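# Collect floor yellow foam blocks into the tote by the door

## Task

Get each yellow foam block that lies on this room's floor completely inside the tote near the door, with the tote still standing on the floor when you finish. Do not topple any block sitting on the desks, and do not let the robot fall over or finish leaning, since either one means failure.

## Robot and tools

ROBOT. TidyBot++ is a single mobile base (0.54 m long, 0.50 m wide, 0.38 m tall) on four powered casters. It carries one seven-joint arm with a two-finger gripper. The shoulder sits 0.12 m ahead of the base centre and 0.68 m above the floor. Arm segments: upper arm 0.42 m, forearm 0.31 m, hand 0.31 m. The arm begins folded with the hand pointing down, poking up to 0.08 m past the base front. There are two cameras: base_camera (fixed low on the base front, tilted down, 644x364 px) and wrist_camera (on the hand, looking where it points, fisheye, 644x476 px).

FRAMES. Base frame: metres, origin on the floor below the base centre, x forward, y left, z up. hand_pose and target use it; the hand point lies midway between the finger pads, its z axis runs along the fingers and the fingers close along its y axis. base_odometry gives x, y in the frame the base had at scene start, plus heading in rad (-3.142 to 3.142, left positive). It counts wheel rotation only, so slip looks like travel and drift builds up. base_tilt is in degrees, forward and right positive.

move. One action per call, made of base, joints, target and optional speeds; motions start together.
- base: one object, offsets from where the base is when the command begins, not positions: translate_m (m, forward +, -2 to 2), strafe_m (m, left +, -2 to 2), rotate_rad (rad, counter-clockwise from above +, -6.3 to 6.3). A base move gives up after 14 s (time_out).
- joints: one object of absolute targets keyed by name, radians: joint_1_rad (unlimited; positive is clockwise from above, opposite to heading), joint_2_rad (-2.249 to 2.249, shoulder, 0 upright), joint_3_rad (unlimited), joint_4_rad (-2.579 to 2.579, elbow, 0 straight), joint_5_rad (unlimited), joint_6_rad (-2.099 to 2.099, wrist), joint_7_rad (unlimited; at 1.57 with hand down, fingers open toward left and right), and gripper_pos (0 fully open to 1 fully closed, no unit). Unlimited joints go the short way round, so turn in steps below half a revolution. Tolerances: ±0.039 for joints 1-4, ±0.095 for 5-7, ±0.03 gripper.
- target: one list of seven numbers [x, y, z, qw, qx, qy, qz], an absolute hand pose in the base frame, metres plus unit quaternion. With target, joints may hold only gripper_pos.
- speeds: caps for this action only: translate_m and strafe_m 0.05 to 0.5 m/s, rotate_rad 0.1 to 1.57 rad/s. When translate and strafe are combined, put a speed under just one.
- cameras: list from base_camera, wrist_camera, all; [] gives none; omitted gives all only for a call with no action.
- blocking: true/omitted returns when everything rests; false returns after about 0.5 s while motion continues. A new move replaces targets only for what it names.
Actions last at most 15 s. Unknown keys make a call invalid; out-of-range values get it refused.

OTHER TOOLS. wait(seconds 0 to 10, cameras) lets time pass, returning early once moves settle. stop(cameras) brakes all running motions. zoom_image(camera, region [x0, y0, x1, y1] in pixels, top-left origin, at most 504x504) enlarges part of the latest image. read_manual(section "licences") only returns licence text. finished_scene(scene = current scene number) ends the scene irreversibly; the goal must hold without the robot.

RESULTS. The move line says done or the worst status. base_status, joint_status, hand_status use: moving, done, off_target (resting away from target, maybe still pushing), not_followed (a check withheld the arm's targets; see joint command not followed or pose unreachable and cause:), contact_stop, time_out, torque_fault, limit_stop_at_motor_heat. hand_target is where the hand would be if joints reached their targets. motor_effort gives percent of maximum, peak in brackets. Also shown: joint_positions, Motor temperatures (per arm joint), on_its_own, earlier move (after non-blocking), ARM HIT, MOTOR HOT, pictures (image order), scene_time. A refused call or an uncommanded stop cancels the reply's remaining move, wait and finished_scene calls; a merely invalid call does not. Thinking lets the simulation run on.

HAND AND GRIPPER. After a target reports done the hand is usually within about 3 cm; to fix it, add (wanted - hand_pose) to your previous target's x, y, z. To keep a loaded hand still, resend hand_target, never hand_pose. Held objects make the arm sag; correct as above and never command a loaded joint to its current reading. Hand pointing down can reach roughly 0.94 m high only near the base. Forward-pointing low targets close to the base often miss or hit the base. Pad gap is about 85 x (1 - gripper_pos) mm; closed fingertips reach 20 mm beyond the hand point. gripper_pos 1 reporting off_target means something is held. Small repeated steps may not move a joint due to friction. Check cameras for true hand position.

AVOID. Dropping things, releasing moving items, slams, hard collisions and strong pushes; heavy gripper strain (pulling, twisting, swinging loads fast, squeezing something still resting on a surface). The arm does not avoid obstacles and keeps pressing if blocked. Torque above 104.5 N m (joints 1-4) or 51.3 N m (5-7) freezes the arm for 10 s. Motors at 60 °C warn, at 75 °C the arm sags and halts; avoid long stretched or loaded holds. Tipping risk: arm snagging above about 0.6 m while the base moves, reaching far out over nearby furniture from folded, or swinging sideways while extended; back away or retract to recover. A blocked base keeps shoving until it times out. Keep clear of desk blocks and the tote's footing.

Each tool is called after "Call:" as name(argument=value, ...) on one line, values as JSON.

## Session

Call:
move()

Scene clock: 0.00 s.
Motor temperatures (°C): [36 37 34 38 40 46 46]
base_odometry: x=+0.000 y=+0.000 heading=+0.000
base_tilt: forward=+0.4 right=-0.1
base_status: not commanded
joint_positions: joint_1_rad=+0.001 joint_2_rad=-0.331 joint_3_rad=+3.105 joint_4_rad=-2.544 joint_5_rad=+0.026 joint_6_rad=-0.913 joint_7_rad=+1.594 gripper_pos=+0.000
joint_status: not commanded
motor_effort: joint_1_rad=-1 joint_2_rad=-2 joint_3_rad=+1 joint_4_rad=+14 joint_5_rad=+0 joint_6_rad=+1 joint_7_rad=-1
hand_pose: x=+0.2385 y=-0.0022 z=+0.5801 quat_wxyz=(+0.016, +0.999, +0.036, +0.008) (m; base frame)
hand_target: x=+0.2386 y=-0.0022 z=+0.5802 quat_wxyz=(+0.016, +0.999, +0.036, +0.008) (m; base frame)
hand_status: not commanded
pictures: base_camera, wrist_camera
camera_calibration:
wrist_camera: T_world_to_cam=[[0.0850091, -0.996283, 0.0139151, -0.0250528], [-0.996309, -0.0848274, 0.0131608, 0.286562], [-0.0119315, -0.0149825, -0.999817, 0.719419], [0, 0, 0, 1]] pos_world=[0.296218, 0.0101273, 0.715864]

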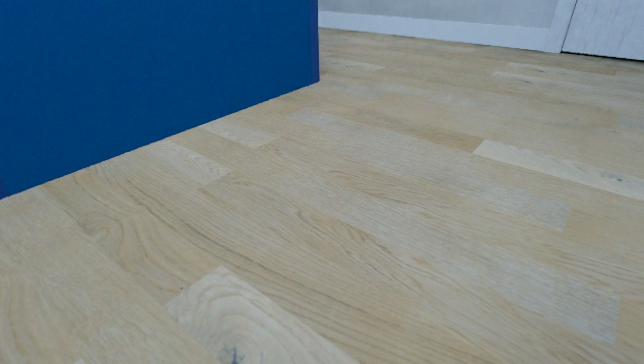

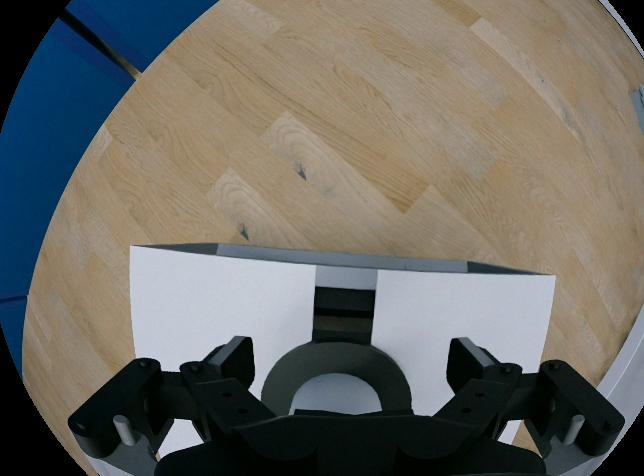

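Call:
move(joints={"joint_6_rad":0.1}, cameras=["all"])

Call:
move(base={"rotate_rad":-0.8}, cameras=["all"])

Call:
move(base={"rotate_rad":-1.0}, cameras=["all"])

Call:
move(base={"rotate_rad":-1.0}, cameras=["all"])

Call:
move(base={"rotate_rad":-1.0}, cameras=["all"])

Call:
move(base={"rotate_rad":-1.0}, cameras=["all"])

Scene clock: 15.33 s.
move: done
base_odometry: x=+0.000 y=+0.000 heading=+0.000
base_tilt: forward=+0.4 right=-0.1
base_status: not commanded
joint_positions: joint_1_rad=+0.001 joint_2_rad=-0.331 joint_3_rad=+3.105 joint_4_rad=-2.545 joint_5_rad=+0.026 joint_6_rad=+0.070 joint_7_rad=+1.594 gripper_pos=+0.000
joint_status: all done
motor_effort: joint_1_rad=-1(1) joint_2_rad=-6(7) joint_3_rad=+1(1) joint_4_rad=+19(19) joint_5_rad=+0(0) joint_6_rad=+8(8) joint_7_rad=-1(1)
hand_pose: x=+0.4947 y=+0.0152 z=+0.7224 quat_wxyz=(+0.008, +0.877, +0.040, +0.478) (m; base frame)
hand_target: x=+0.4999 y=+0.0157 z=+0.7307 quat_wxyz=(+0.008, +0.870, +0.040, +0.492) (m; base frame)
hand_status: not commanded
pictures: base_camera, wrist_camera
camera_calibration:
wrist_camera: T_world_to_cam=[[0.0849249, -0.995044, 0.0517315, -0.0587969], [-0.560968, -0.0906572, -0.822858, 0.929975], [0.82347, 0.0408614, -0.565887, 0.137386], [0, 0, 0, 1]] pos_world=[0.413547, 0.0201897, 0.846024]

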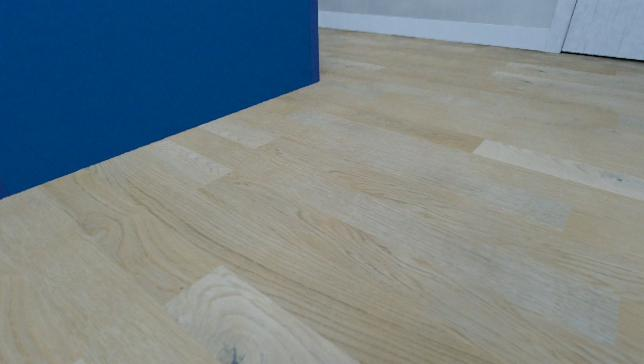

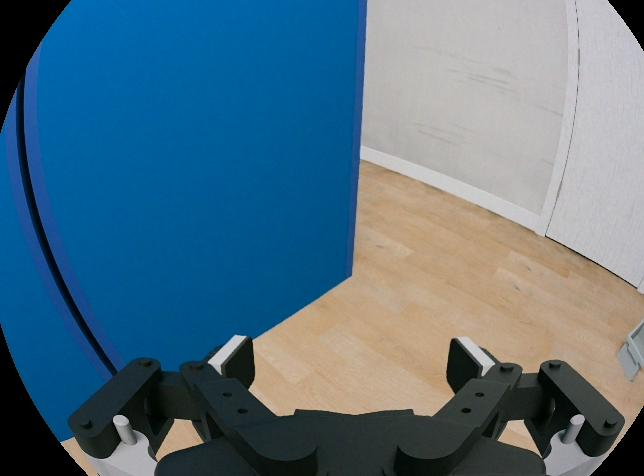

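Scene clock: 17.07 s.
move: done
base_odometry: x=+0.000 y=+0.000 heading=-0.799
base_tilt: forward=+0.4 right=-0.1
base_status: done
joint_positions: joint_1_rad=+0.001 joint_2_rad=-0.331 joint_3_rad=+3.105 joint_4_rad=-2.545 joint_5_rad=+0.026 joint_6_rad=+0.070 joint_7_rad=+1.594 gripper_pos=+0.000
joint_status: not commanded
motor_effort: joint_1_rad=-1(2) joint_2_rad=-6(7) joint_3_rad=+1(2) joint_4_rad=+19(19) joint_5_rad=+0(0) joint_6_rad=+8(8) joint_7_rad=-1(1)
hand_pose: x=+0.4948 y=+0.0152 z=+0.7225 quat_wxyz=(+0.008, +0.877, +0.040, +0.479) (m; base frame)
hand_target: x=+0.4999 y=+0.0157 z=+0.7307 quat_wxyz=(+0.008, +0.870, +0.040, +0.492) (m; base frame)
hand_status: not commanded
pictures: base_camera, wrist_camera
camera_calibration:
wrist_camera: T_world_to_cam=[[0.084893, -0.995043, 0.0517846, -0.058842], [-0.56042, -0.0906557, -0.823232, 0.930201], [0.823846, 0.0408655, -0.565338, 0.136741], [0, 0, 0, 1]] pos_world=[0.413645, 0.0201897, 0.846124]

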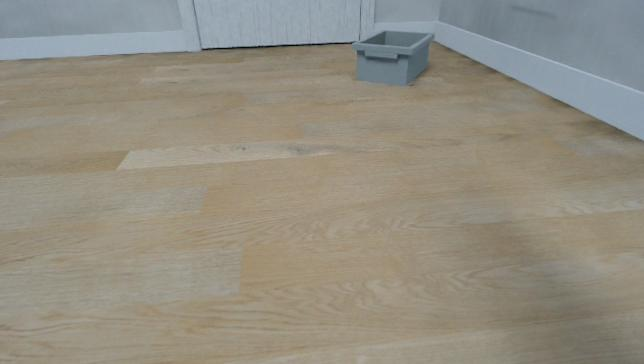

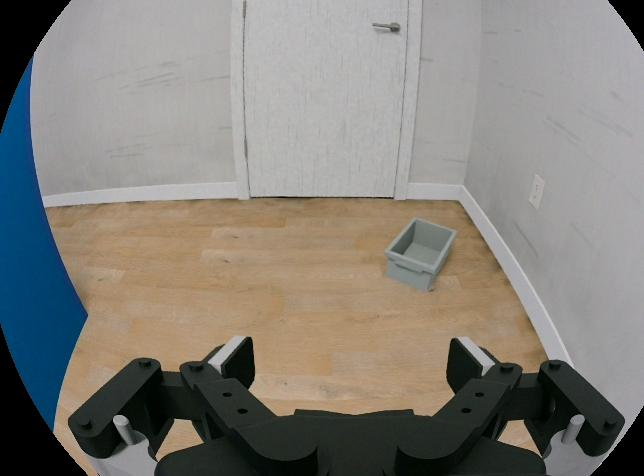

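Scene clock: 18.97 s.
move: done
base_odometry: x=+0.000 y=+0.000 heading=-1.798
base_tilt: forward=+0.4 right=-0.1
base_status: done
joint_positions: joint_1_rad=+0.001 joint_2_rad=-0.331 joint_3_rad=+3.105 joint_4_rad=-2.545 joint_5_rad=+0.026 joint_6_rad=+0.071 joint_7_rad=+1.594 gripper_pos=+0.000
joint_status: not commanded
motor_effort: joint_1_rad=-1(3) joint_2_rad=-6(7) joint_3_rad=+1(2) joint_4_rad=+19(19) joint_5_rad=+0(0) joint_6_rad=+8(8) joint_7_rad=+0(1)
hand_pose: x=+0.4948 y=+0.0152 z=+0.7226 quat_wxyz=(+0.008, +0.877, +0.040, +0.479) (m; base frame)
hand_target: x=+0.4999 y=+0.0157 z=+0.7307 quat_wxyz=(+0.008, +0.870, +0.040, +0.492) (m; base frame)
hand_status: not commanded
pictures: base_camera, wrist_camera
camera_calibration:
wrist_camera: T_world_to_cam=[[0.0848647, -0.995044, 0.0518256, -0.0588701], [-0.560008, -0.0906533, -0.823512, 0.930349], [0.824129, 0.0408643, -0.564926, 0.136333], [0, 0, 0, 1]] pos_world=[0.413644, 0.0201897, 0.846223]

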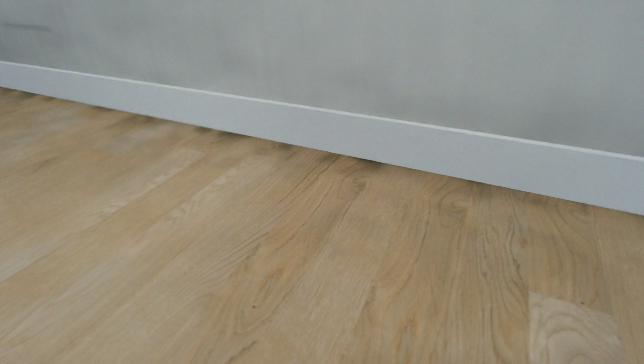

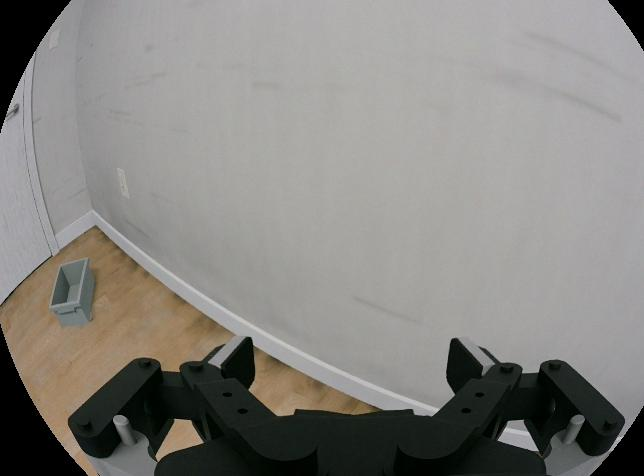

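Scene clock: 20.87 s.
move: done
base_odometry: x=+0.000 y=+0.000 heading=-2.797
base_tilt: forward=+0.4 right=-0.1
base_status: done
joint_positions: joint_1_rad=+0.001 joint_2_rad=-0.331 joint_3_rad=+3.105 joint_4_rad=-2.545 joint_5_rad=+0.026 joint_6_rad=+0.071 joint_7_rad=+1.594 gripper_pos=+0.000
joint_status: not commanded
motor_effort: joint_1_rad=-1(2) joint_2_rad=-7(7) joint_3_rad=+1(2) joint_4_rad=+19(19) joint_5_rad=+0(0) joint_6_rad=+8(8) joint_7_rad=-1(1)
hand_pose: x=+0.4949 y=+0.0152 z=+0.7227 quat_wxyz=(+0.008, +0.877, +0.040, +0.479) (m; base frame)
hand_target: x=+0.4999 y=+0.0157 z=+0.7307 quat_wxyz=(+0.008, +0.870, +0.040, +0.492) (m; base frame)
hand_status: not commanded
pictures: base_camera, wrist_camera
camera_calibration:
wrist_camera: T_world_to_cam=[[0.0848051, -0.995052, 0.0517609, -0.0587907], [-0.559902, -0.0905607, -0.823595, 0.930373], [0.824207, 0.040864, -0.564812, 0.136204], [0, 0, 0, 1]] pos_world=[0.413643, 0.0201896, 0.846223]

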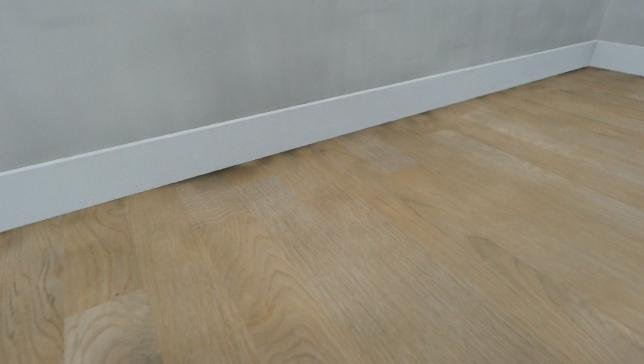

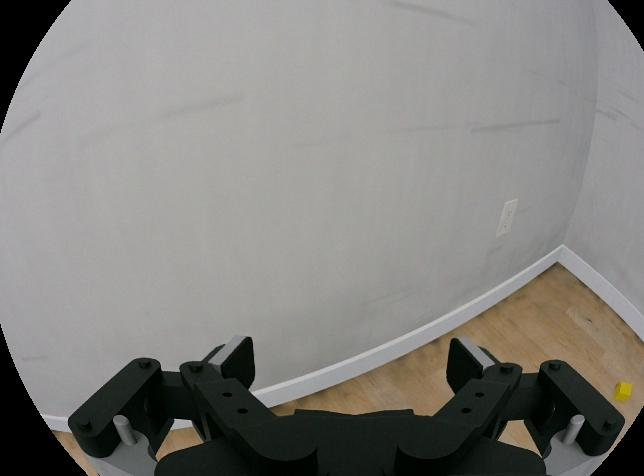

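Scene clock: 22.77 s.
move: done
base_odometry: x=+0.000 y=+0.000 heading=+2.487
base_tilt: forward=+0.4 right=-0.1
base_status: done
joint_positions: joint_1_rad=+0.001 joint_2_rad=-0.331 joint_3_rad=+3.105 joint_4_rad=-2.545 joint_5_rad=+0.026 joint_6_rad=+0.071 joint_7_rad=+1.594 gripper_pos=+0.000
joint_status: not commanded
motor_effort: joint_1_rad=-1(2) joint_2_rad=-7(7) joint_3_rad=+1(2) joint_4_rad=+19(19) joint_5_rad=+0(0) joint_6_rad=+8(8) joint_7_rad=-1(1)
hand_pose: x=+0.4949 y=+0.0152 z=+0.7227 quat_wxyz=(+0.008, +0.877, +0.040, +0.479) (m; base frame)
hand_target: x=+0.4999 y=+0.0157 z=+0.7307 quat_wxyz=(+0.008, +0.870, +0.040, +0.492) (m; base frame)
hand_status: not commanded
pictures: base_camera, wrist_camera
camera_calibration:
wrist_camera: T_world_to_cam=[[0.0847981, -0.995052, 0.0517753, -0.0587998], [-0.559788, -0.0905629, -0.823672, 0.930391], [0.824286, 0.0408626, -0.564698, 0.136075], [0, 0, 0, 1]] pos_world=[0.413643, 0.0201896, 0.846223]

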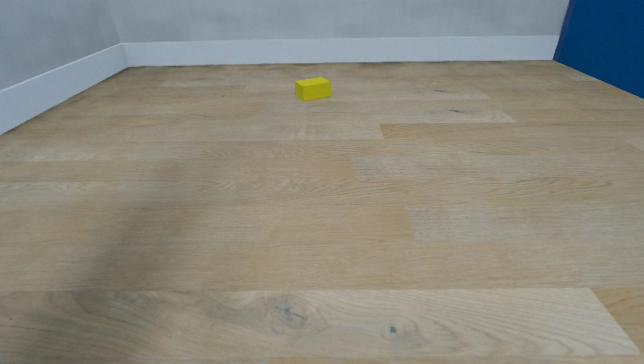

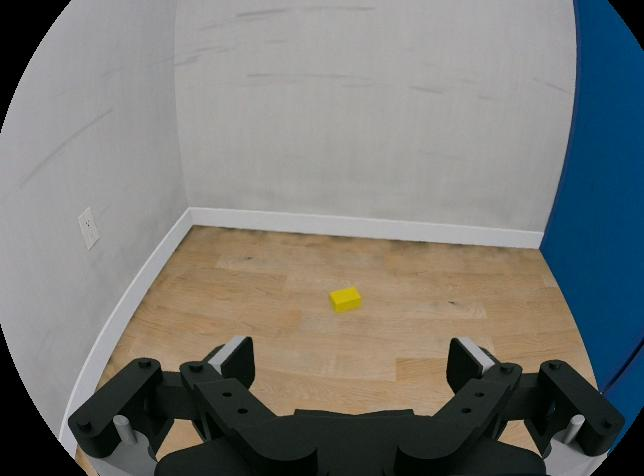

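Scene clock: 24.67 s.
move: done
base_odometry: x=+0.000 y=+0.000 heading=+1.488
base_tilt: forward=+0.4 right=-0.1
base_status: done
joint_positions: joint_1_rad=+0.001 joint_2_rad=-0.331 joint_3_rad=+3.105 joint_4_rad=-2.545 joint_5_rad=+0.026 joint_6_rad=+0.071 joint_7_rad=+1.594 gripper_pos=+0.000
joint_status: not commanded
motor_effort: joint_1_rad=-1(2) joint_2_rad=-6(7) joint_3_rad=+1(2) joint_4_rad=+19(19) joint_5_rad=+0(0) joint_6_rad=+8(8) joint_7_rad=-1(1)
hand_pose: x=+0.4949 y=+0.0152 z=+0.7228 quat_wxyz=(+0.008, +0.877, +0.040, +0.479) (m; base frame)
hand_target: x=+0.4999 y=+0.0157 z=+0.7307 quat_wxyz=(+0.008, +0.870, +0.040, +0.492) (m; base frame)
hand_status: not commanded
pictures: base_camera, wrist_camera
camera_calibration:
wrist_camera: T_world_to_cam=[[0.0847135, -0.995056, 0.0518363, -0.0588161], [-0.559727, -0.0905624, -0.823714, 0.9304], [0.824336, 0.0407655, -0.564631, 0.136], [0, 0, 0, 1]] pos_world=[0.413643, 0.0201898, 0.846222]

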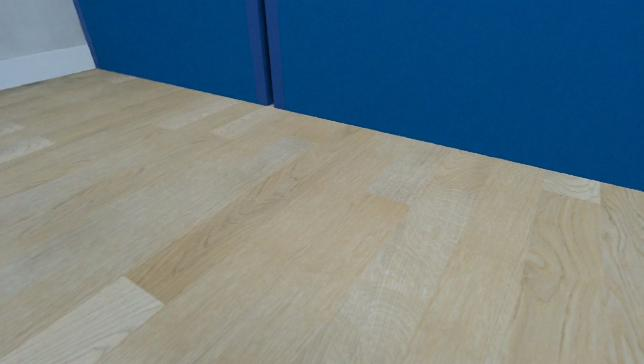

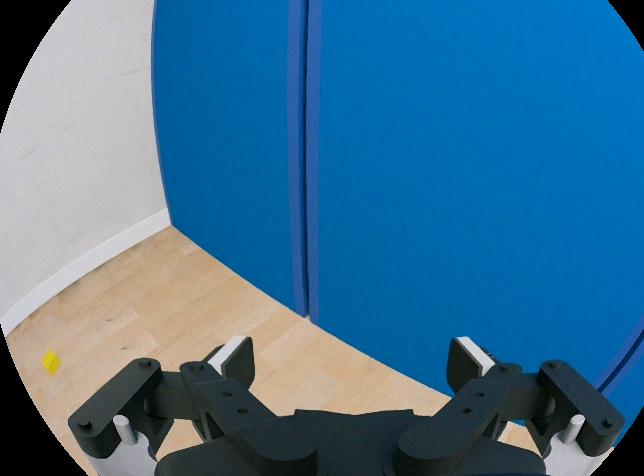

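Call:
move(base={"rotate_rad":1.0})

Call:
move(base={"translate_m":0.68}, target=[0.52,0,0.38,0,1,0,0], cameras=["all"])

Scene clock: 40.87 s.
move: done
base_odometry: x=+0.000 y=+0.000 heading=+2.487
base_tilt: forward=+0.4 right=-0.1
base_status: done
joint_positions: joint_1_rad=+0.001 joint_2_rad=-0.331 joint_3_rad=+3.105 joint_4_rad=-2.545 joint_5_rad=+0.026 joint_6_rad=+0.071 joint_7_rad=+1.594 gripper_pos=+0.000
joint_status: not commanded
motor_effort: joint_1_rad=-1(2) joint_2_rad=-6(7) joint_3_rad=+1(2) joint_4_rad=+19(19) joint_5_rad=+0(0) joint_6_rad=+8(8) joint_7_rad=-1(1)
hand_pose: x=+0.4949 y=+0.0153 z=+0.7228 quat_wxyz=(+0.008, +0.877, +0.040, +0.479) (m; base frame)
hand_target: x=+0.4999 y=+0.0157 z=+0.7307 quat_wxyz=(+0.008, +0.870, +0.040, +0.492) (m; base frame)
hand_status: not commanded
camera_calibration:
wrist_camera: T_world_to_cam=[[0.0850588, -0.995026, 0.0518427, -0.0588711], [-0.559573, -0.0907558, -0.823797, 0.930502], [0.824405, 0.0410615, -0.564509, 0.135915], [0, 0, 0, 1]] pos_world=[0.413642, 0.0202893, 0.846322]

Scene clock: 43.50 s.
move: done
base_odometry: x=-0.540 y=+0.414 heading=+2.488
base_tilt: forward=+0.4 right=-0.1
base_status: done
joint_positions: joint_1_rad=+0.001 joint_2_rad=+0.774 joint_3_rad=+3.129 joint_4_rad=-2.033 joint_5_rad=+0.026 joint_6_rad=-0.320 joint_7_rad=+1.594 gripper_pos=+0.000
joint_status: not commanded
motor_effort: joint_1_rad=+0(1) joint_2_rad=-34(36) joint_3_rad=+0(1) joint_4_rad=+5(20) joint_5_rad=+0(0) joint_6_rad=+0(8) joint_7_rad=-1(1)
hand_pose: x=+0.5207 y=+0.0047 z=+0.3747 quat_wxyz=(+0.000, +1.000, +0.028, +0.007) (m; base frame)
hand_target: x=+0.5200 y=+0.0000 z=+0.3800 quat_wxyz=(+0.000, +1.000, +0.000, +0.000) (m; base frame)
hand_status: done (0.007 m and 3.3 deg from the pose sent, 0.344 m and 57.5 deg at the start)
pictures: base_camera, wrist_camera
camera_calibration:
wrist_camera: T_world_to_cam=[[0.0681618, -0.997495, -0.0188895, -0.0182156], [-0.997581, -0.0684022, 0.0123885, 0.571814], [-0.0136496, 0.0179994, -0.999745, 0.518167], [0, 0, 0, 1]] pos_world=[0.578746, 0.0116167, 0.510607]

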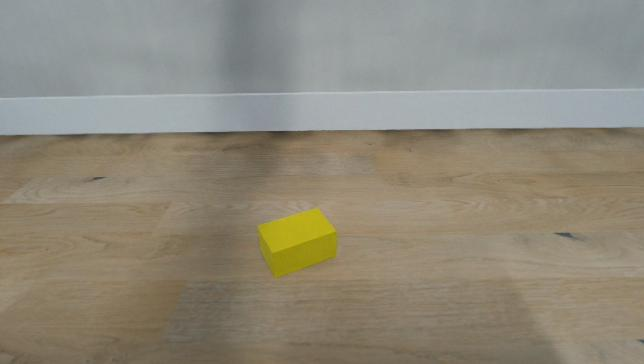

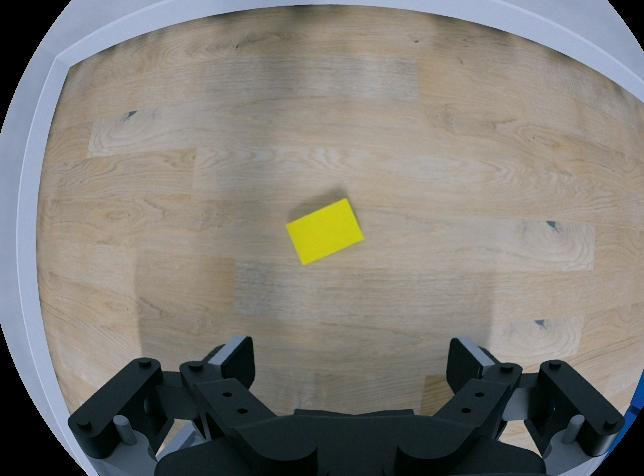

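Call:
move(target=[0.562,0.036,0.2,0,0.856,-0.517,0], cameras=["wrist_camera"])

Scene clock: 65.07 s.
move: done
base_odometry: x=-0.540 y=+0.414 heading=+2.488
base_tilt: forward=+0.5 right=-0.1
base_status: not commanded
joint_positions: joint_1_rad=-0.134 joint_2_rad=+1.245 joint_3_rad=+3.229 joint_4_rad=-1.781 joint_5_rad=-0.529 joint_6_rad=-0.217 joint_7_rad=+1.025 gripper_pos=+0.000
joint_status: not commanded
motor_effort: joint_1_rad=-1(2) joint_2_rad=-40(42) joint_3_rad=+1(1) joint_4_rad=+2(7) joint_5_rad=+0(0) joint_6_rad=-1(1) joint_7_rad=-1(1)
hand_pose: x=+0.5309 y=+0.0389 z=+0.1939 quat_wxyz=(+0.009, +0.885, -0.464, -0.037) (m; base frame)
hand_target: x=+0.5620 y=+0.0360 z=+0.2000 quat_wxyz=(+0.000, +0.856, -0.517, +0.000) (m; base frame)
hand_status: done (0.032 m and 8.2 deg from the pose sent, 0.182 m and 65.5 deg at the start)
pictures: wrist_camera
camera_calibration:
wrist_camera: T_world_to_cam=[[-0.814447, -0.579514, 0.0289818, 0.454784], [-0.57567, 0.813281, 0.0847204, 0.314288], [-0.072667, 0.0523163, -0.995983, 0.366199], [0, 0, 0, 1]] pos_world=[0.577934, -0.0112085, 0.324921]

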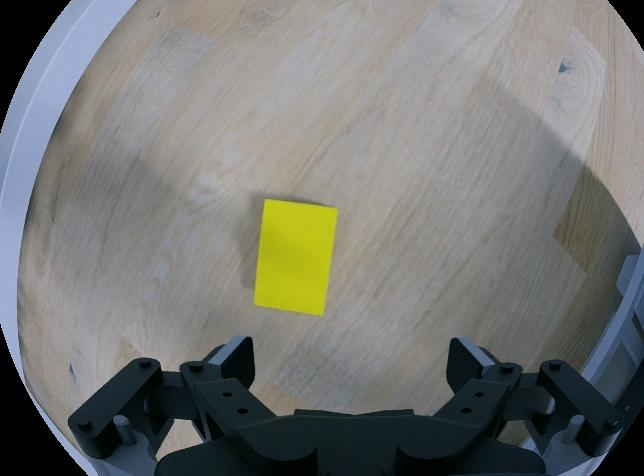

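Call:
move(target=[0.603,0.038,0.13,-0.007,0.822,-0.568,0.035], cameras=["wrist_camera"])

Scene clock: 77.87 s.
move: done
base_odometry: x=-0.540 y=+0.414 heading=+2.488
base_tilt: forward=+0.5 right=-0.1
base_status: not commanded
joint_positions: joint_1_rad=-0.159 joint_2_rad=+1.424 joint_3_rad=+3.240 joint_4_rad=-1.594 joint_5_rad=-0.607 joint_6_rad=-0.160 joint_7_rad=+0.935 gripper_pos=+0.000
joint_status: not commanded
motor_effort: joint_1_rad=-1(1) joint_2_rad=-41(44) joint_3_rad=+1(2) joint_4_rad=+2(3) joint_5_rad=+0(0) joint_6_rad=+1(1) joint_7_rad=-1(1)
hand_pose: x=+0.5711 y=+0.0405 z=+0.1204 quat_wxyz=(+0.005, +0.854, -0.520, -0.001) (m; base frame)
hand_target: x=+0.6030 y=+0.0380 z=+0.1300 quat_wxyz=(-0.007, +0.822, -0.568, +0.035) (m; base frame)
hand_status: done (0.033 m and 8.0 deg from the pose sent, 0.096 m and 16.3 deg at the start)
pictures: wrist_camera
camera_calibration:
wrist_camera: T_world_to_cam=[[-0.882087, -0.470975, -0.0102455, 0.529599], [-0.471082, 0.881779, 0.0233902, 0.287224], [-0.00198195, 0.0254586, -0.999674, 0.257054], [0, 0, 0, 1]] pos_world=[0.602968, -0.0103846, 0.255678]

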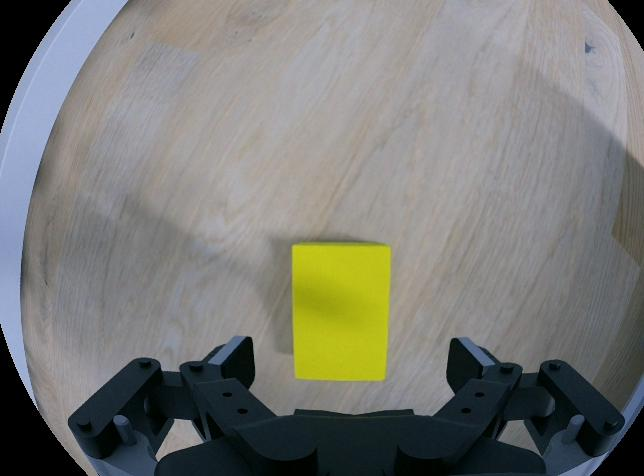

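Call:
move(target=[0.605,0.038,0.05,-0.007,0.822,-0.568,0.035], cameras=["wrist_camera"])

Call:
move(joints={"gripper_pos":0.62}, cameras=["wrist_camera"])

Scene clock: 87.43 s.
move: done
base_odometry: x=-0.540 y=+0.414 heading=+2.488
base_tilt: forward=+0.4 right=-0.1
base_status: not commanded
joint_positions: joint_1_rad=-0.159 joint_2_rad=+1.617 joint_3_rad=+3.240 joint_4_rad=-1.416 joint_5_rad=-0.610 joint_6_rad=-0.144 joint_7_rad=+0.925 gripper_pos=+0.000
joint_status: not commanded
motor_effort: joint_1_rad=+0(1) joint_2_rad=-42(45) joint_3_rad=+2(2) joint_4_rad=+2(3) joint_5_rad=+0(0) joint_6_rad=+0(1) joint_7_rad=-1(1)
hand_pose: x=+0.5704 y=+0.0377 z=+0.0388 quat_wxyz=(+0.009, +0.856, -0.518, +0.002) (m; base frame)
hand_target: x=+0.6050 y=+0.0380 z=+0.0500 quat_wxyz=(-0.007, +0.822, -0.568, +0.035) (m; base frame)
hand_status: done (0.036 m and 8.1 deg from the pose sent, 0.078 m and 8.0 deg at the start)
pictures: wrist_camera
camera_calibration:
wrist_camera: T_world_to_cam=[[-0.880106, -0.474752, -0.00489863, 0.525605], [-0.474768, 0.879979, 0.0152127, 0.293768], [-0.00291156, 0.0157145, -0.999872, 0.176502], [0, 0, 0, 1]] pos_world=[0.602574, -0.0117516, 0.174585]

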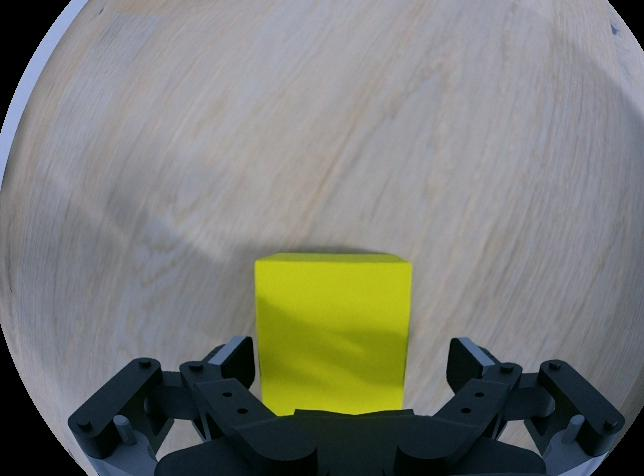

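Scene clock: 88.63 s.
move: off_target
base_odometry: x=-0.540 y=+0.414 heading=+2.488
base_tilt: forward=+0.4 right=-0.1
base_status: not commanded
joint_positions: joint_1_rad=-0.159 joint_2_rad=+1.614 joint_3_rad=+3.241 joint_4_rad=-1.410 joint_5_rad=-0.611 joint_6_rad=-0.139 joint_7_rad=+0.924 gripper_pos=+0.406
joint_status: gripper_pos off_target (ended at +0.406, target +0.620)
motor_effort: joint_1_rad=-1(2) joint_2_rad=-41(43) joint_3_rad=+2(2) joint_4_rad=+3(12) joint_5_rad=+0(0) joint_6_rad=+2(7) joint_7_rad=+0(1)
hand_pose: x=+0.5772 y=+0.0378 z=+0.0404 quat_wxyz=(+0.006, +0.855, -0.518, +0.008) (m; base frame)
hand_target: x=+0.6050 y=+0.0380 z=+0.0500 quat_wxyz=(-0.007, +0.822, -0.568, +0.035) (m; base frame)
hand_status: not commanded
pictures: wrist_camera
camera_calibration:
wrist_camera: T_world_to_cam=[[-0.880137, -0.474446, -0.0161252, 0.531998], [-0.474604, 0.880165, 0.00780036, 0.29708], [0.010492, 0.0145185, -0.99984, 0.170377], [0, 0, 0, 1]] pos_world=[0.607438, -0.0115492, 0.176611]

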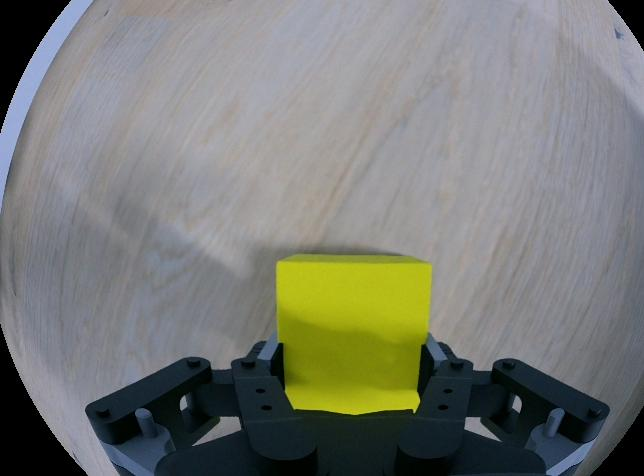

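Call:
move(target=[0.5,0.02,0.3,0,0.856,-0.518,0])

Call:
move(target=[0.36,0.0,0.57,0,1,0,0])

Call:
move(base={"rotate_rad":2.92}, cameras=["all"])

Scene clock: 107.57 s.
move: done
base_odometry: x=-0.540 y=+0.414 heading=+2.488
base_tilt: forward=+0.5 right=-0.1
base_status: not commanded
joint_positions: joint_1_rad=-0.135 joint_2_rad=+0.986 joint_3_rad=+3.241 joint_4_rad=-2.052 joint_5_rad=-0.611 joint_6_rad=-0.139 joint_7_rad=+0.925 gripper_pos=+0.406
joint_status: not commanded
motor_effort: joint_1_rad=-1(1) joint_2_rad=-35(45) joint_3_rad=+1(2) joint_4_rad=+2(4) joint_5_rad=+0(0) joint_6_rad=+0(2) joint_7_rad=-1(1)
hand_pose: x=+0.5001 y=+0.0242 z=+0.2900 quat_wxyz=(+0.004, +0.833, -0.554, -0.002) (m; base frame)
hand_target: x=+0.5000 y=+0.0200 z=+0.3000 quat_wxyz=(+0.000, +0.856, -0.518, +0.000) (m; base frame)
hand_status: done (0.011 m and 4.9 deg from the pose sent, 0.271 m and 1.1 deg at the start)
camera_calibration:
wrist_camera: T_world_to_cam=[[-0.917185, -0.39832, -0.0106286, 0.476835], [-0.39846, 0.916791, 0.0268971, 0.225954], [-0.000969392, 0.0289047, -0.999582, 0.42626], [0, 0, 0, 1]] pos_world=[0.527793, -0.0295409, 0.425073]

Scene clock: 109.80 s.
move: done
base_odometry: x=-0.540 y=+0.414 heading=+2.488
base_tilt: forward=+0.5 right=-0.1
base_status: not commanded
joint_positions: joint_1_rad=-0.024 joint_2_rad=+0.057 joint_3_rad=+3.171 joint_4_rad=-2.295 joint_5_rad=-0.058 joint_6_rad=-0.752 joint_7_rad=+1.497 gripper_pos=+0.406
joint_status: not commanded
motor_effort: joint_1_rad=-1(1) joint_2_rad=-15(37) joint_3_rad=+0(1) joint_4_rad=+13(13) joint_5_rad=+0(1) joint_6_rad=+1(1) joint_7_rad=-1(1)
hand_pose: x=+0.3788 y=+0.0121 z=+0.5697 quat_wxyz=(-0.020, +0.998, -0.060, +0.018) (m; base frame)
hand_target: x=+0.3600 y=+0.0000 z=+0.5700 quat_wxyz=(+0.000, +1.000, +0.000, +0.000) (m; base frame)
hand_status: done (0.022 m and 7.6 deg from the pose sent, 0.314 m and 67.2 deg at the start)
camera_calibration:
wrist_camera: T_world_to_cam=[[-0.107016, -0.992369, -0.0612526, 0.0929139], [-0.994164, 0.107646, -0.0070757, 0.436011], [0.0136153, 0.0601379, -0.998097, 0.699241], [0, 0, 0, 1]] pos_world=[0.433889, 0.00321897, 0.706687]

Scene clock: 112.97 s.
move: done
base_odometry: x=-0.539 y=+0.414 heading=-0.876
base_tilt: forward=+0.4 right=-0.1
base_status: done
joint_positions: joint_1_rad=-0.018 joint_2_rad=+0.057 joint_3_rad=+3.165 joint_4_rad=-2.295 joint_5_rad=-0.052 joint_6_rad=-0.756 joint_7_rad=+1.500 gripper_pos=+0.406
joint_status: not commanded
motor_effort: joint_1_rad=-1(2) joint_2_rad=-16(17) joint_3_rad=+1(2) joint_4_rad=+13(14) joint_5_rad=+0(1) joint_6_rad=+1(1) joint_7_rad=+0(1)
hand_pose: x=+0.3774 y=+0.0108 z=+0.5696 quat_wxyz=(-0.018, +0.998, -0.056, +0.016) (m; base frame)
hand_target: x=+0.3600 y=+0.0000 z=+0.5700 quat_wxyz=(+0.000, +1.000, +0.000, +0.000) (m; base frame)
hand_status: not commanded
pictures: base_camera, wrist_camera
camera_calibration:
wrist_camera: T_world_to_cam=[[-0.0992084, -0.993461, -0.0565065, 0.085812], [-0.995022, 0.0995834, -0.00385274, 0.433364], [0.00945465, 0.055843, -0.998395, 0.701083], [0, 0, 0, 1]] pos_world=[0.433092, 0.00294442, 0.706476]

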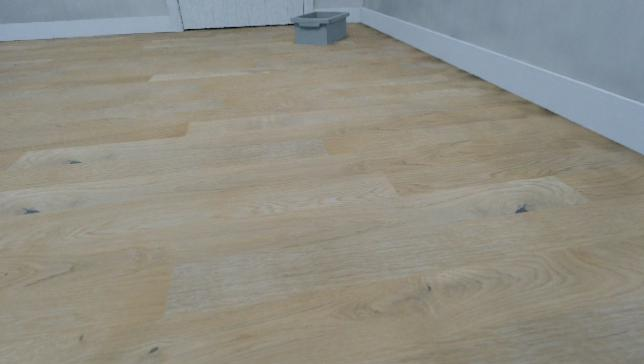

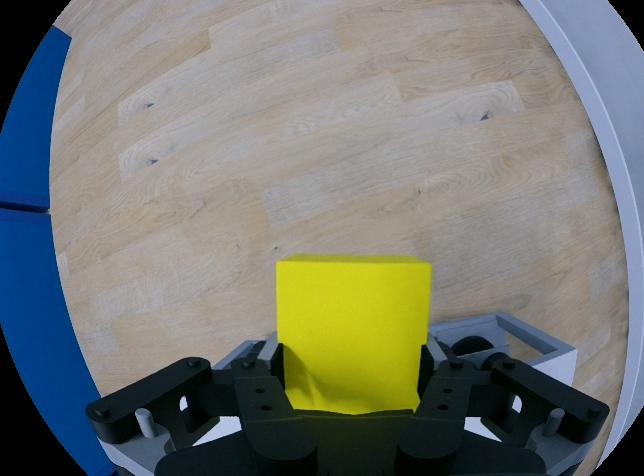

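Call:
move(base={"translate_m":1.62}, cameras=["all"])

Scene clock: 124.30 s.
move: done
base_odometry: x=+0.498 y=-0.830 heading=-0.875
base_tilt: forward=+0.4 right=-0.1
base_status: done
joint_positions: joint_1_rad=-0.018 joint_2_rad=+0.052 joint_3_rad=+3.165 joint_4_rad=-2.302 joint_5_rad=-0.051 joint_6_rad=-0.761 joint_7_rad=+1.500 gripper_pos=+0.406
joint_status: not commanded
motor_effort: joint_1_rad=-1(2) joint_2_rad=-15(18) joint_3_rad=+1(1) joint_4_rad=+13(14) joint_5_rad=+0(1) joint_6_rad=+1(2) joint_7_rad=+0(1)
hand_pose: x=+0.3726 y=+0.0108 z=+0.5693 quat_wxyz=(-0.018, +0.998, -0.056, +0.013) (m; base frame)
hand_target: x=+0.3600 y=+0.0000 z=+0.5700 quat_wxyz=(+0.000, +1.000, +0.000, +0.000) (m; base frame)
hand_status: not commanded
pictures: base_camera, wrist_camera
camera_calibration:
wrist_camera: T_world_to_cam=[[-0.0989958, -0.993516, -0.0559148, 0.084988], [-0.995085, 0.0989833, 0.0029993, 0.424781], [0.00255479, 0.0559369, -0.998431, 0.70339], [0, 0, 0, 1]] pos_world=[0.42931, 0.0030452, 0.705765]

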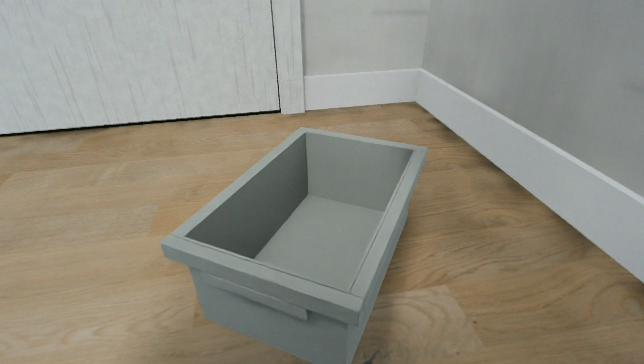

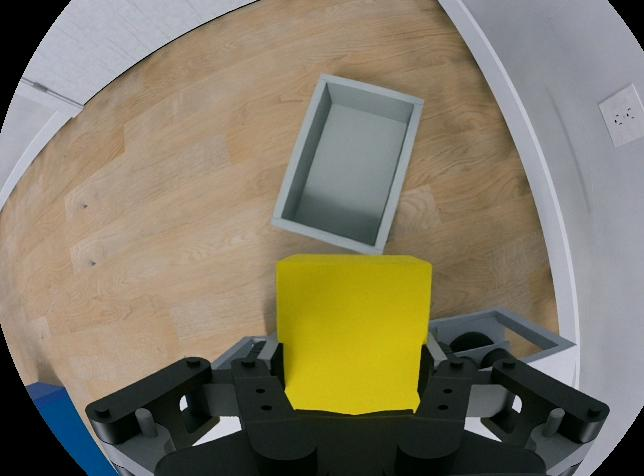

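Call:
move(target=[0.53,0.01,0.35,0,0.819,0.574,0], cameras=["all"])

Scene clock: 143.47 s.
move: done
base_odometry: x=+0.498 y=-0.830 heading=-0.875
base_tilt: forward=+0.4 right=-0.1
base_status: not commanded
joint_positions: joint_1_rad=+0.114 joint_2_rad=+0.875 joint_3_rad=+2.938 joint_4_rad=-1.997 joint_5_rad=+0.452 joint_6_rad=-0.388 joint_7_rad=+2.221 gripper_pos=+0.406
joint_status: not commanded
motor_effort: joint_1_rad=+0(2) joint_2_rad=-35(36) joint_3_rad=-2(3) joint_4_rad=+4(13) joint_5_rad=+0(0) joint_6_rad=+0(1) joint_7_rad=-1(2)
hand_pose: x=+0.5017 y=+0.0089 z=+0.3445 quat_wxyz=(-0.014, +0.852, +0.523, -0.034) (m; base frame)
hand_target: x=+0.5300 y=+0.0100 z=+0.3500 quat_wxyz=(+0.000, +0.819, +0.574, +0.000) (m; base frame)
hand_status: done (0.029 m and 8.1 deg from the pose sent, 0.270 m and 76.5 deg at the start)
pictures: base_camera, wrist_camera
camera_calibration:
wrist_camera: T_world_to_cam=[[0.893633, -0.441922, -0.0782628, -0.412021], [-0.437307, -0.896619, 0.0695549, 0.260132], [-0.10091, -0.0279317, -0.994503, 0.530029], [0, 0, 0, 1]] pos_world=[0.535439, 0.0659626, 0.476776]

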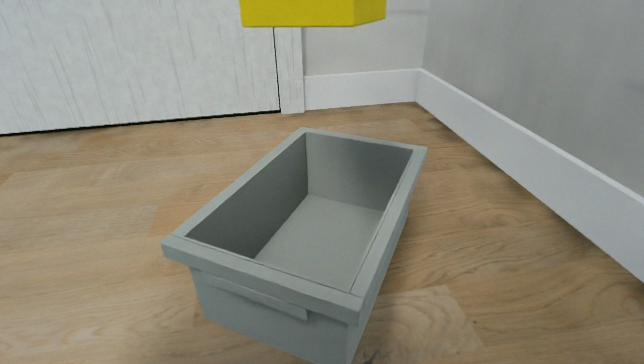

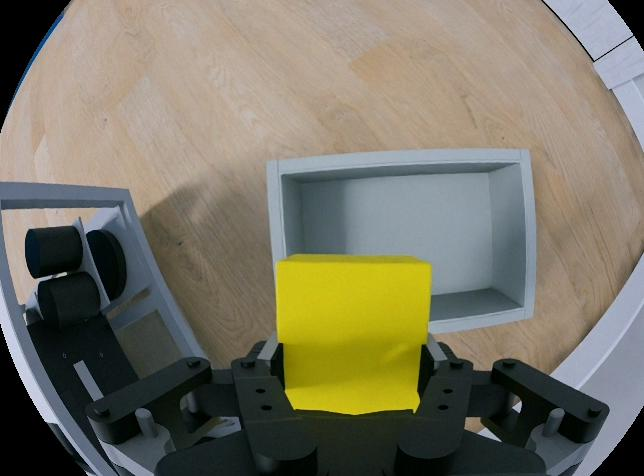

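Call:
move(target=[0.56,0.026,0.22,0,0.79,0.613,0], cameras=["all"])

Scene clock: 154.13 s.
move: done
base_odometry: x=+0.498 y=-0.830 heading=-0.875
base_tilt: forward=+0.4 right=-0.1
base_status: not commanded
joint_positions: joint_1_rad=+0.047 joint_2_rad=+1.208 joint_3_rad=+2.998 joint_4_rad=-1.807 joint_5_rad=+0.565 joint_6_rad=-0.240 joint_7_rad=+2.223 gripper_pos=+0.406
joint_status: not commanded
motor_effort: joint_1_rad=-1(1) joint_2_rad=-39(42) joint_3_rad=-2(3) joint_4_rad=+1(5) joint_5_rad=+0(1) joint_6_rad=+0(1) joint_7_rad=-1(1)
hand_pose: x=+0.5288 y=+0.0265 z=+0.2135 quat_wxyz=(-0.024, +0.820, +0.571, -0.028) (m; base frame)
hand_target: x=+0.5600 y=+0.0260 z=+0.2200 quat_wxyz=(+0.000, +0.790, +0.613, +0.000) (m; base frame)
hand_status: done (0.032 m and 7.2 deg from the pose sent, 0.139 m and 13.2 deg at the start)
pictures: base_camera, wrist_camera
camera_calibration:
wrist_camera: T_world_to_cam=[[0.938139, -0.334199, -0.090589, -0.462423], [-0.331285, -0.942412, 0.0459434, 0.247061], [-0.100726, -0.0130905, -0.994828, 0.402554], [0, 0, 0, 1]] pos_world=[0.556213, 0.0835618, 0.34723]

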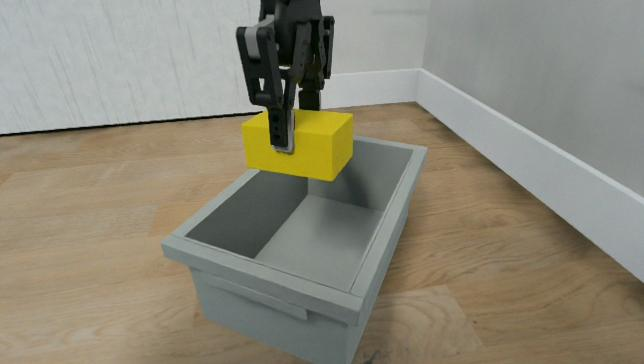

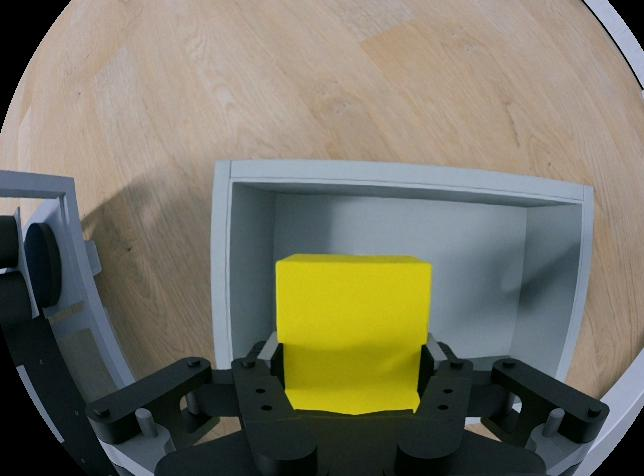

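Call:
move(target=[0.57,0.046,0.16,0,0.79,0.613,0], cameras=["all"])

Scene clock: 164.27 s.
move: done
base_odometry: x=+0.498 y=-0.830 heading=-0.875
base_tilt: forward=+0.4 right=-0.1
base_status: not commanded
joint_positions: joint_1_rad=-0.016 joint_2_rad=+1.355 joint_3_rad=+3.024 joint_4_rad=-1.682 joint_5_rad=+0.566 joint_6_rad=-0.206 joint_7_rad=+2.223 gripper_pos=+0.406
joint_status: not commanded
motor_effort: joint_1_rad=-1(2) joint_2_rad=-40(43) joint_3_rad=-2(3) joint_4_rad=+2(3) joint_5_rad=+0(0) joint_6_rad=+0(1) joint_7_rad=-1(1)
hand_pose: x=+0.5401 y=+0.0459 z=+0.1524 quat_wxyz=(-0.021, +0.808, +0.588, -0.027) (m; base frame)
hand_target: x=+0.5700 y=+0.0460 z=+0.1600 quat_wxyz=(+0.000, +0.790, +0.613, +0.000) (m; base frame)
hand_status: done (0.031 m and 5.3 deg from the pose sent, 0.070 m and 7.2 deg at the start)
pictures: base_camera, wrist_camera
camera_calibration:
wrist_camera: T_world_to_cam=[[0.951482, -0.295742, -0.0849581, -0.481821], [-0.292833, -0.955096, 0.0451693, 0.251792], [-0.0945017, -0.0180993, -0.99536, 0.340112], [0, 0, 0, 1]] pos_world=[0.564318, 0.104147, 0.286226]

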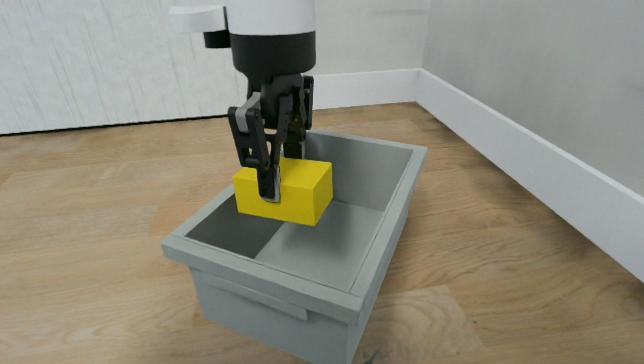

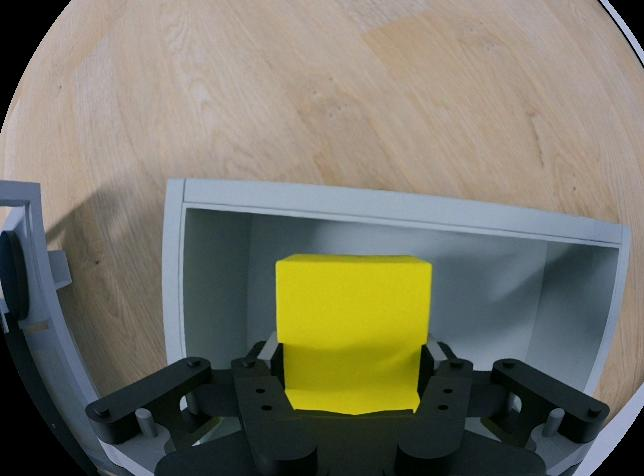

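Call:
move(target=[0.57,0.04,0.083,0,0.79,0.613,0], cameras=["all"])

Scene clock: 172.50 s.
move: done
base_odometry: x=+0.498 y=-0.830 heading=-0.875
base_tilt: forward=+0.4 right=-0.1
base_status: not commanded
joint_positions: joint_1_rad=-0.017 joint_2_rad=+1.536 joint_3_rad=+3.052 joint_4_rad=-1.540 joint_5_rad=+0.567 joint_6_rad=-0.161 joint_7_rad=+2.223 gripper_pos=+0.406
joint_status: not commanded
motor_effort: joint_1_rad=+0(1) joint_2_rad=-40(44) joint_3_rad=-2(2) joint_4_rad=+1(2) joint_5_rad=+0(0) joint_6_rad=+0(1) joint_7_rad=-1(1)
hand_pose: x=+0.5370 y=+0.0373 z=+0.0745 quat_wxyz=(-0.021, +0.813, +0.581, -0.028) (m; base frame)
hand_target: x=+0.5700 y=+0.0400 z=+0.0830 quat_wxyz=(+0.000, +0.790, +0.613, +0.000) (m; base frame)
hand_status: done (0.034 m and 6.1 deg from the pose sent, 0.076 m and 5.3 deg at the start)
pictures: base_camera, wrist_camera
camera_calibration:
wrist_camera: T_world_to_cam=[[0.94562, -0.313359, -0.0872312, -0.484122], [-0.310212, -0.949459, 0.0479086, 0.255146], [-0.0978351, -0.0182431, -0.995035, 0.263888], [0, 0, 0, 1]] pos_world=[0.562762, 0.0953602, 0.208124]

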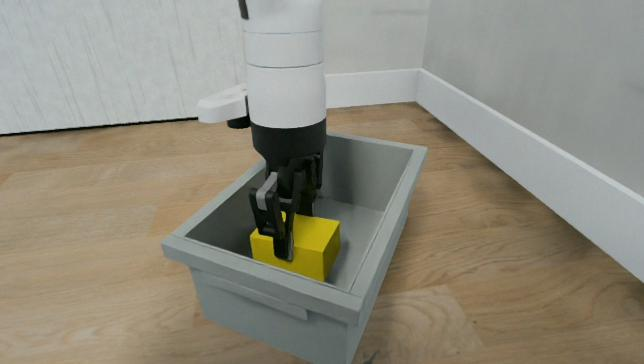

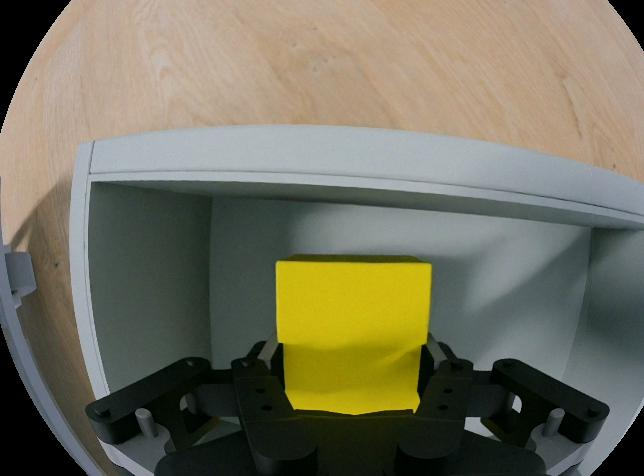

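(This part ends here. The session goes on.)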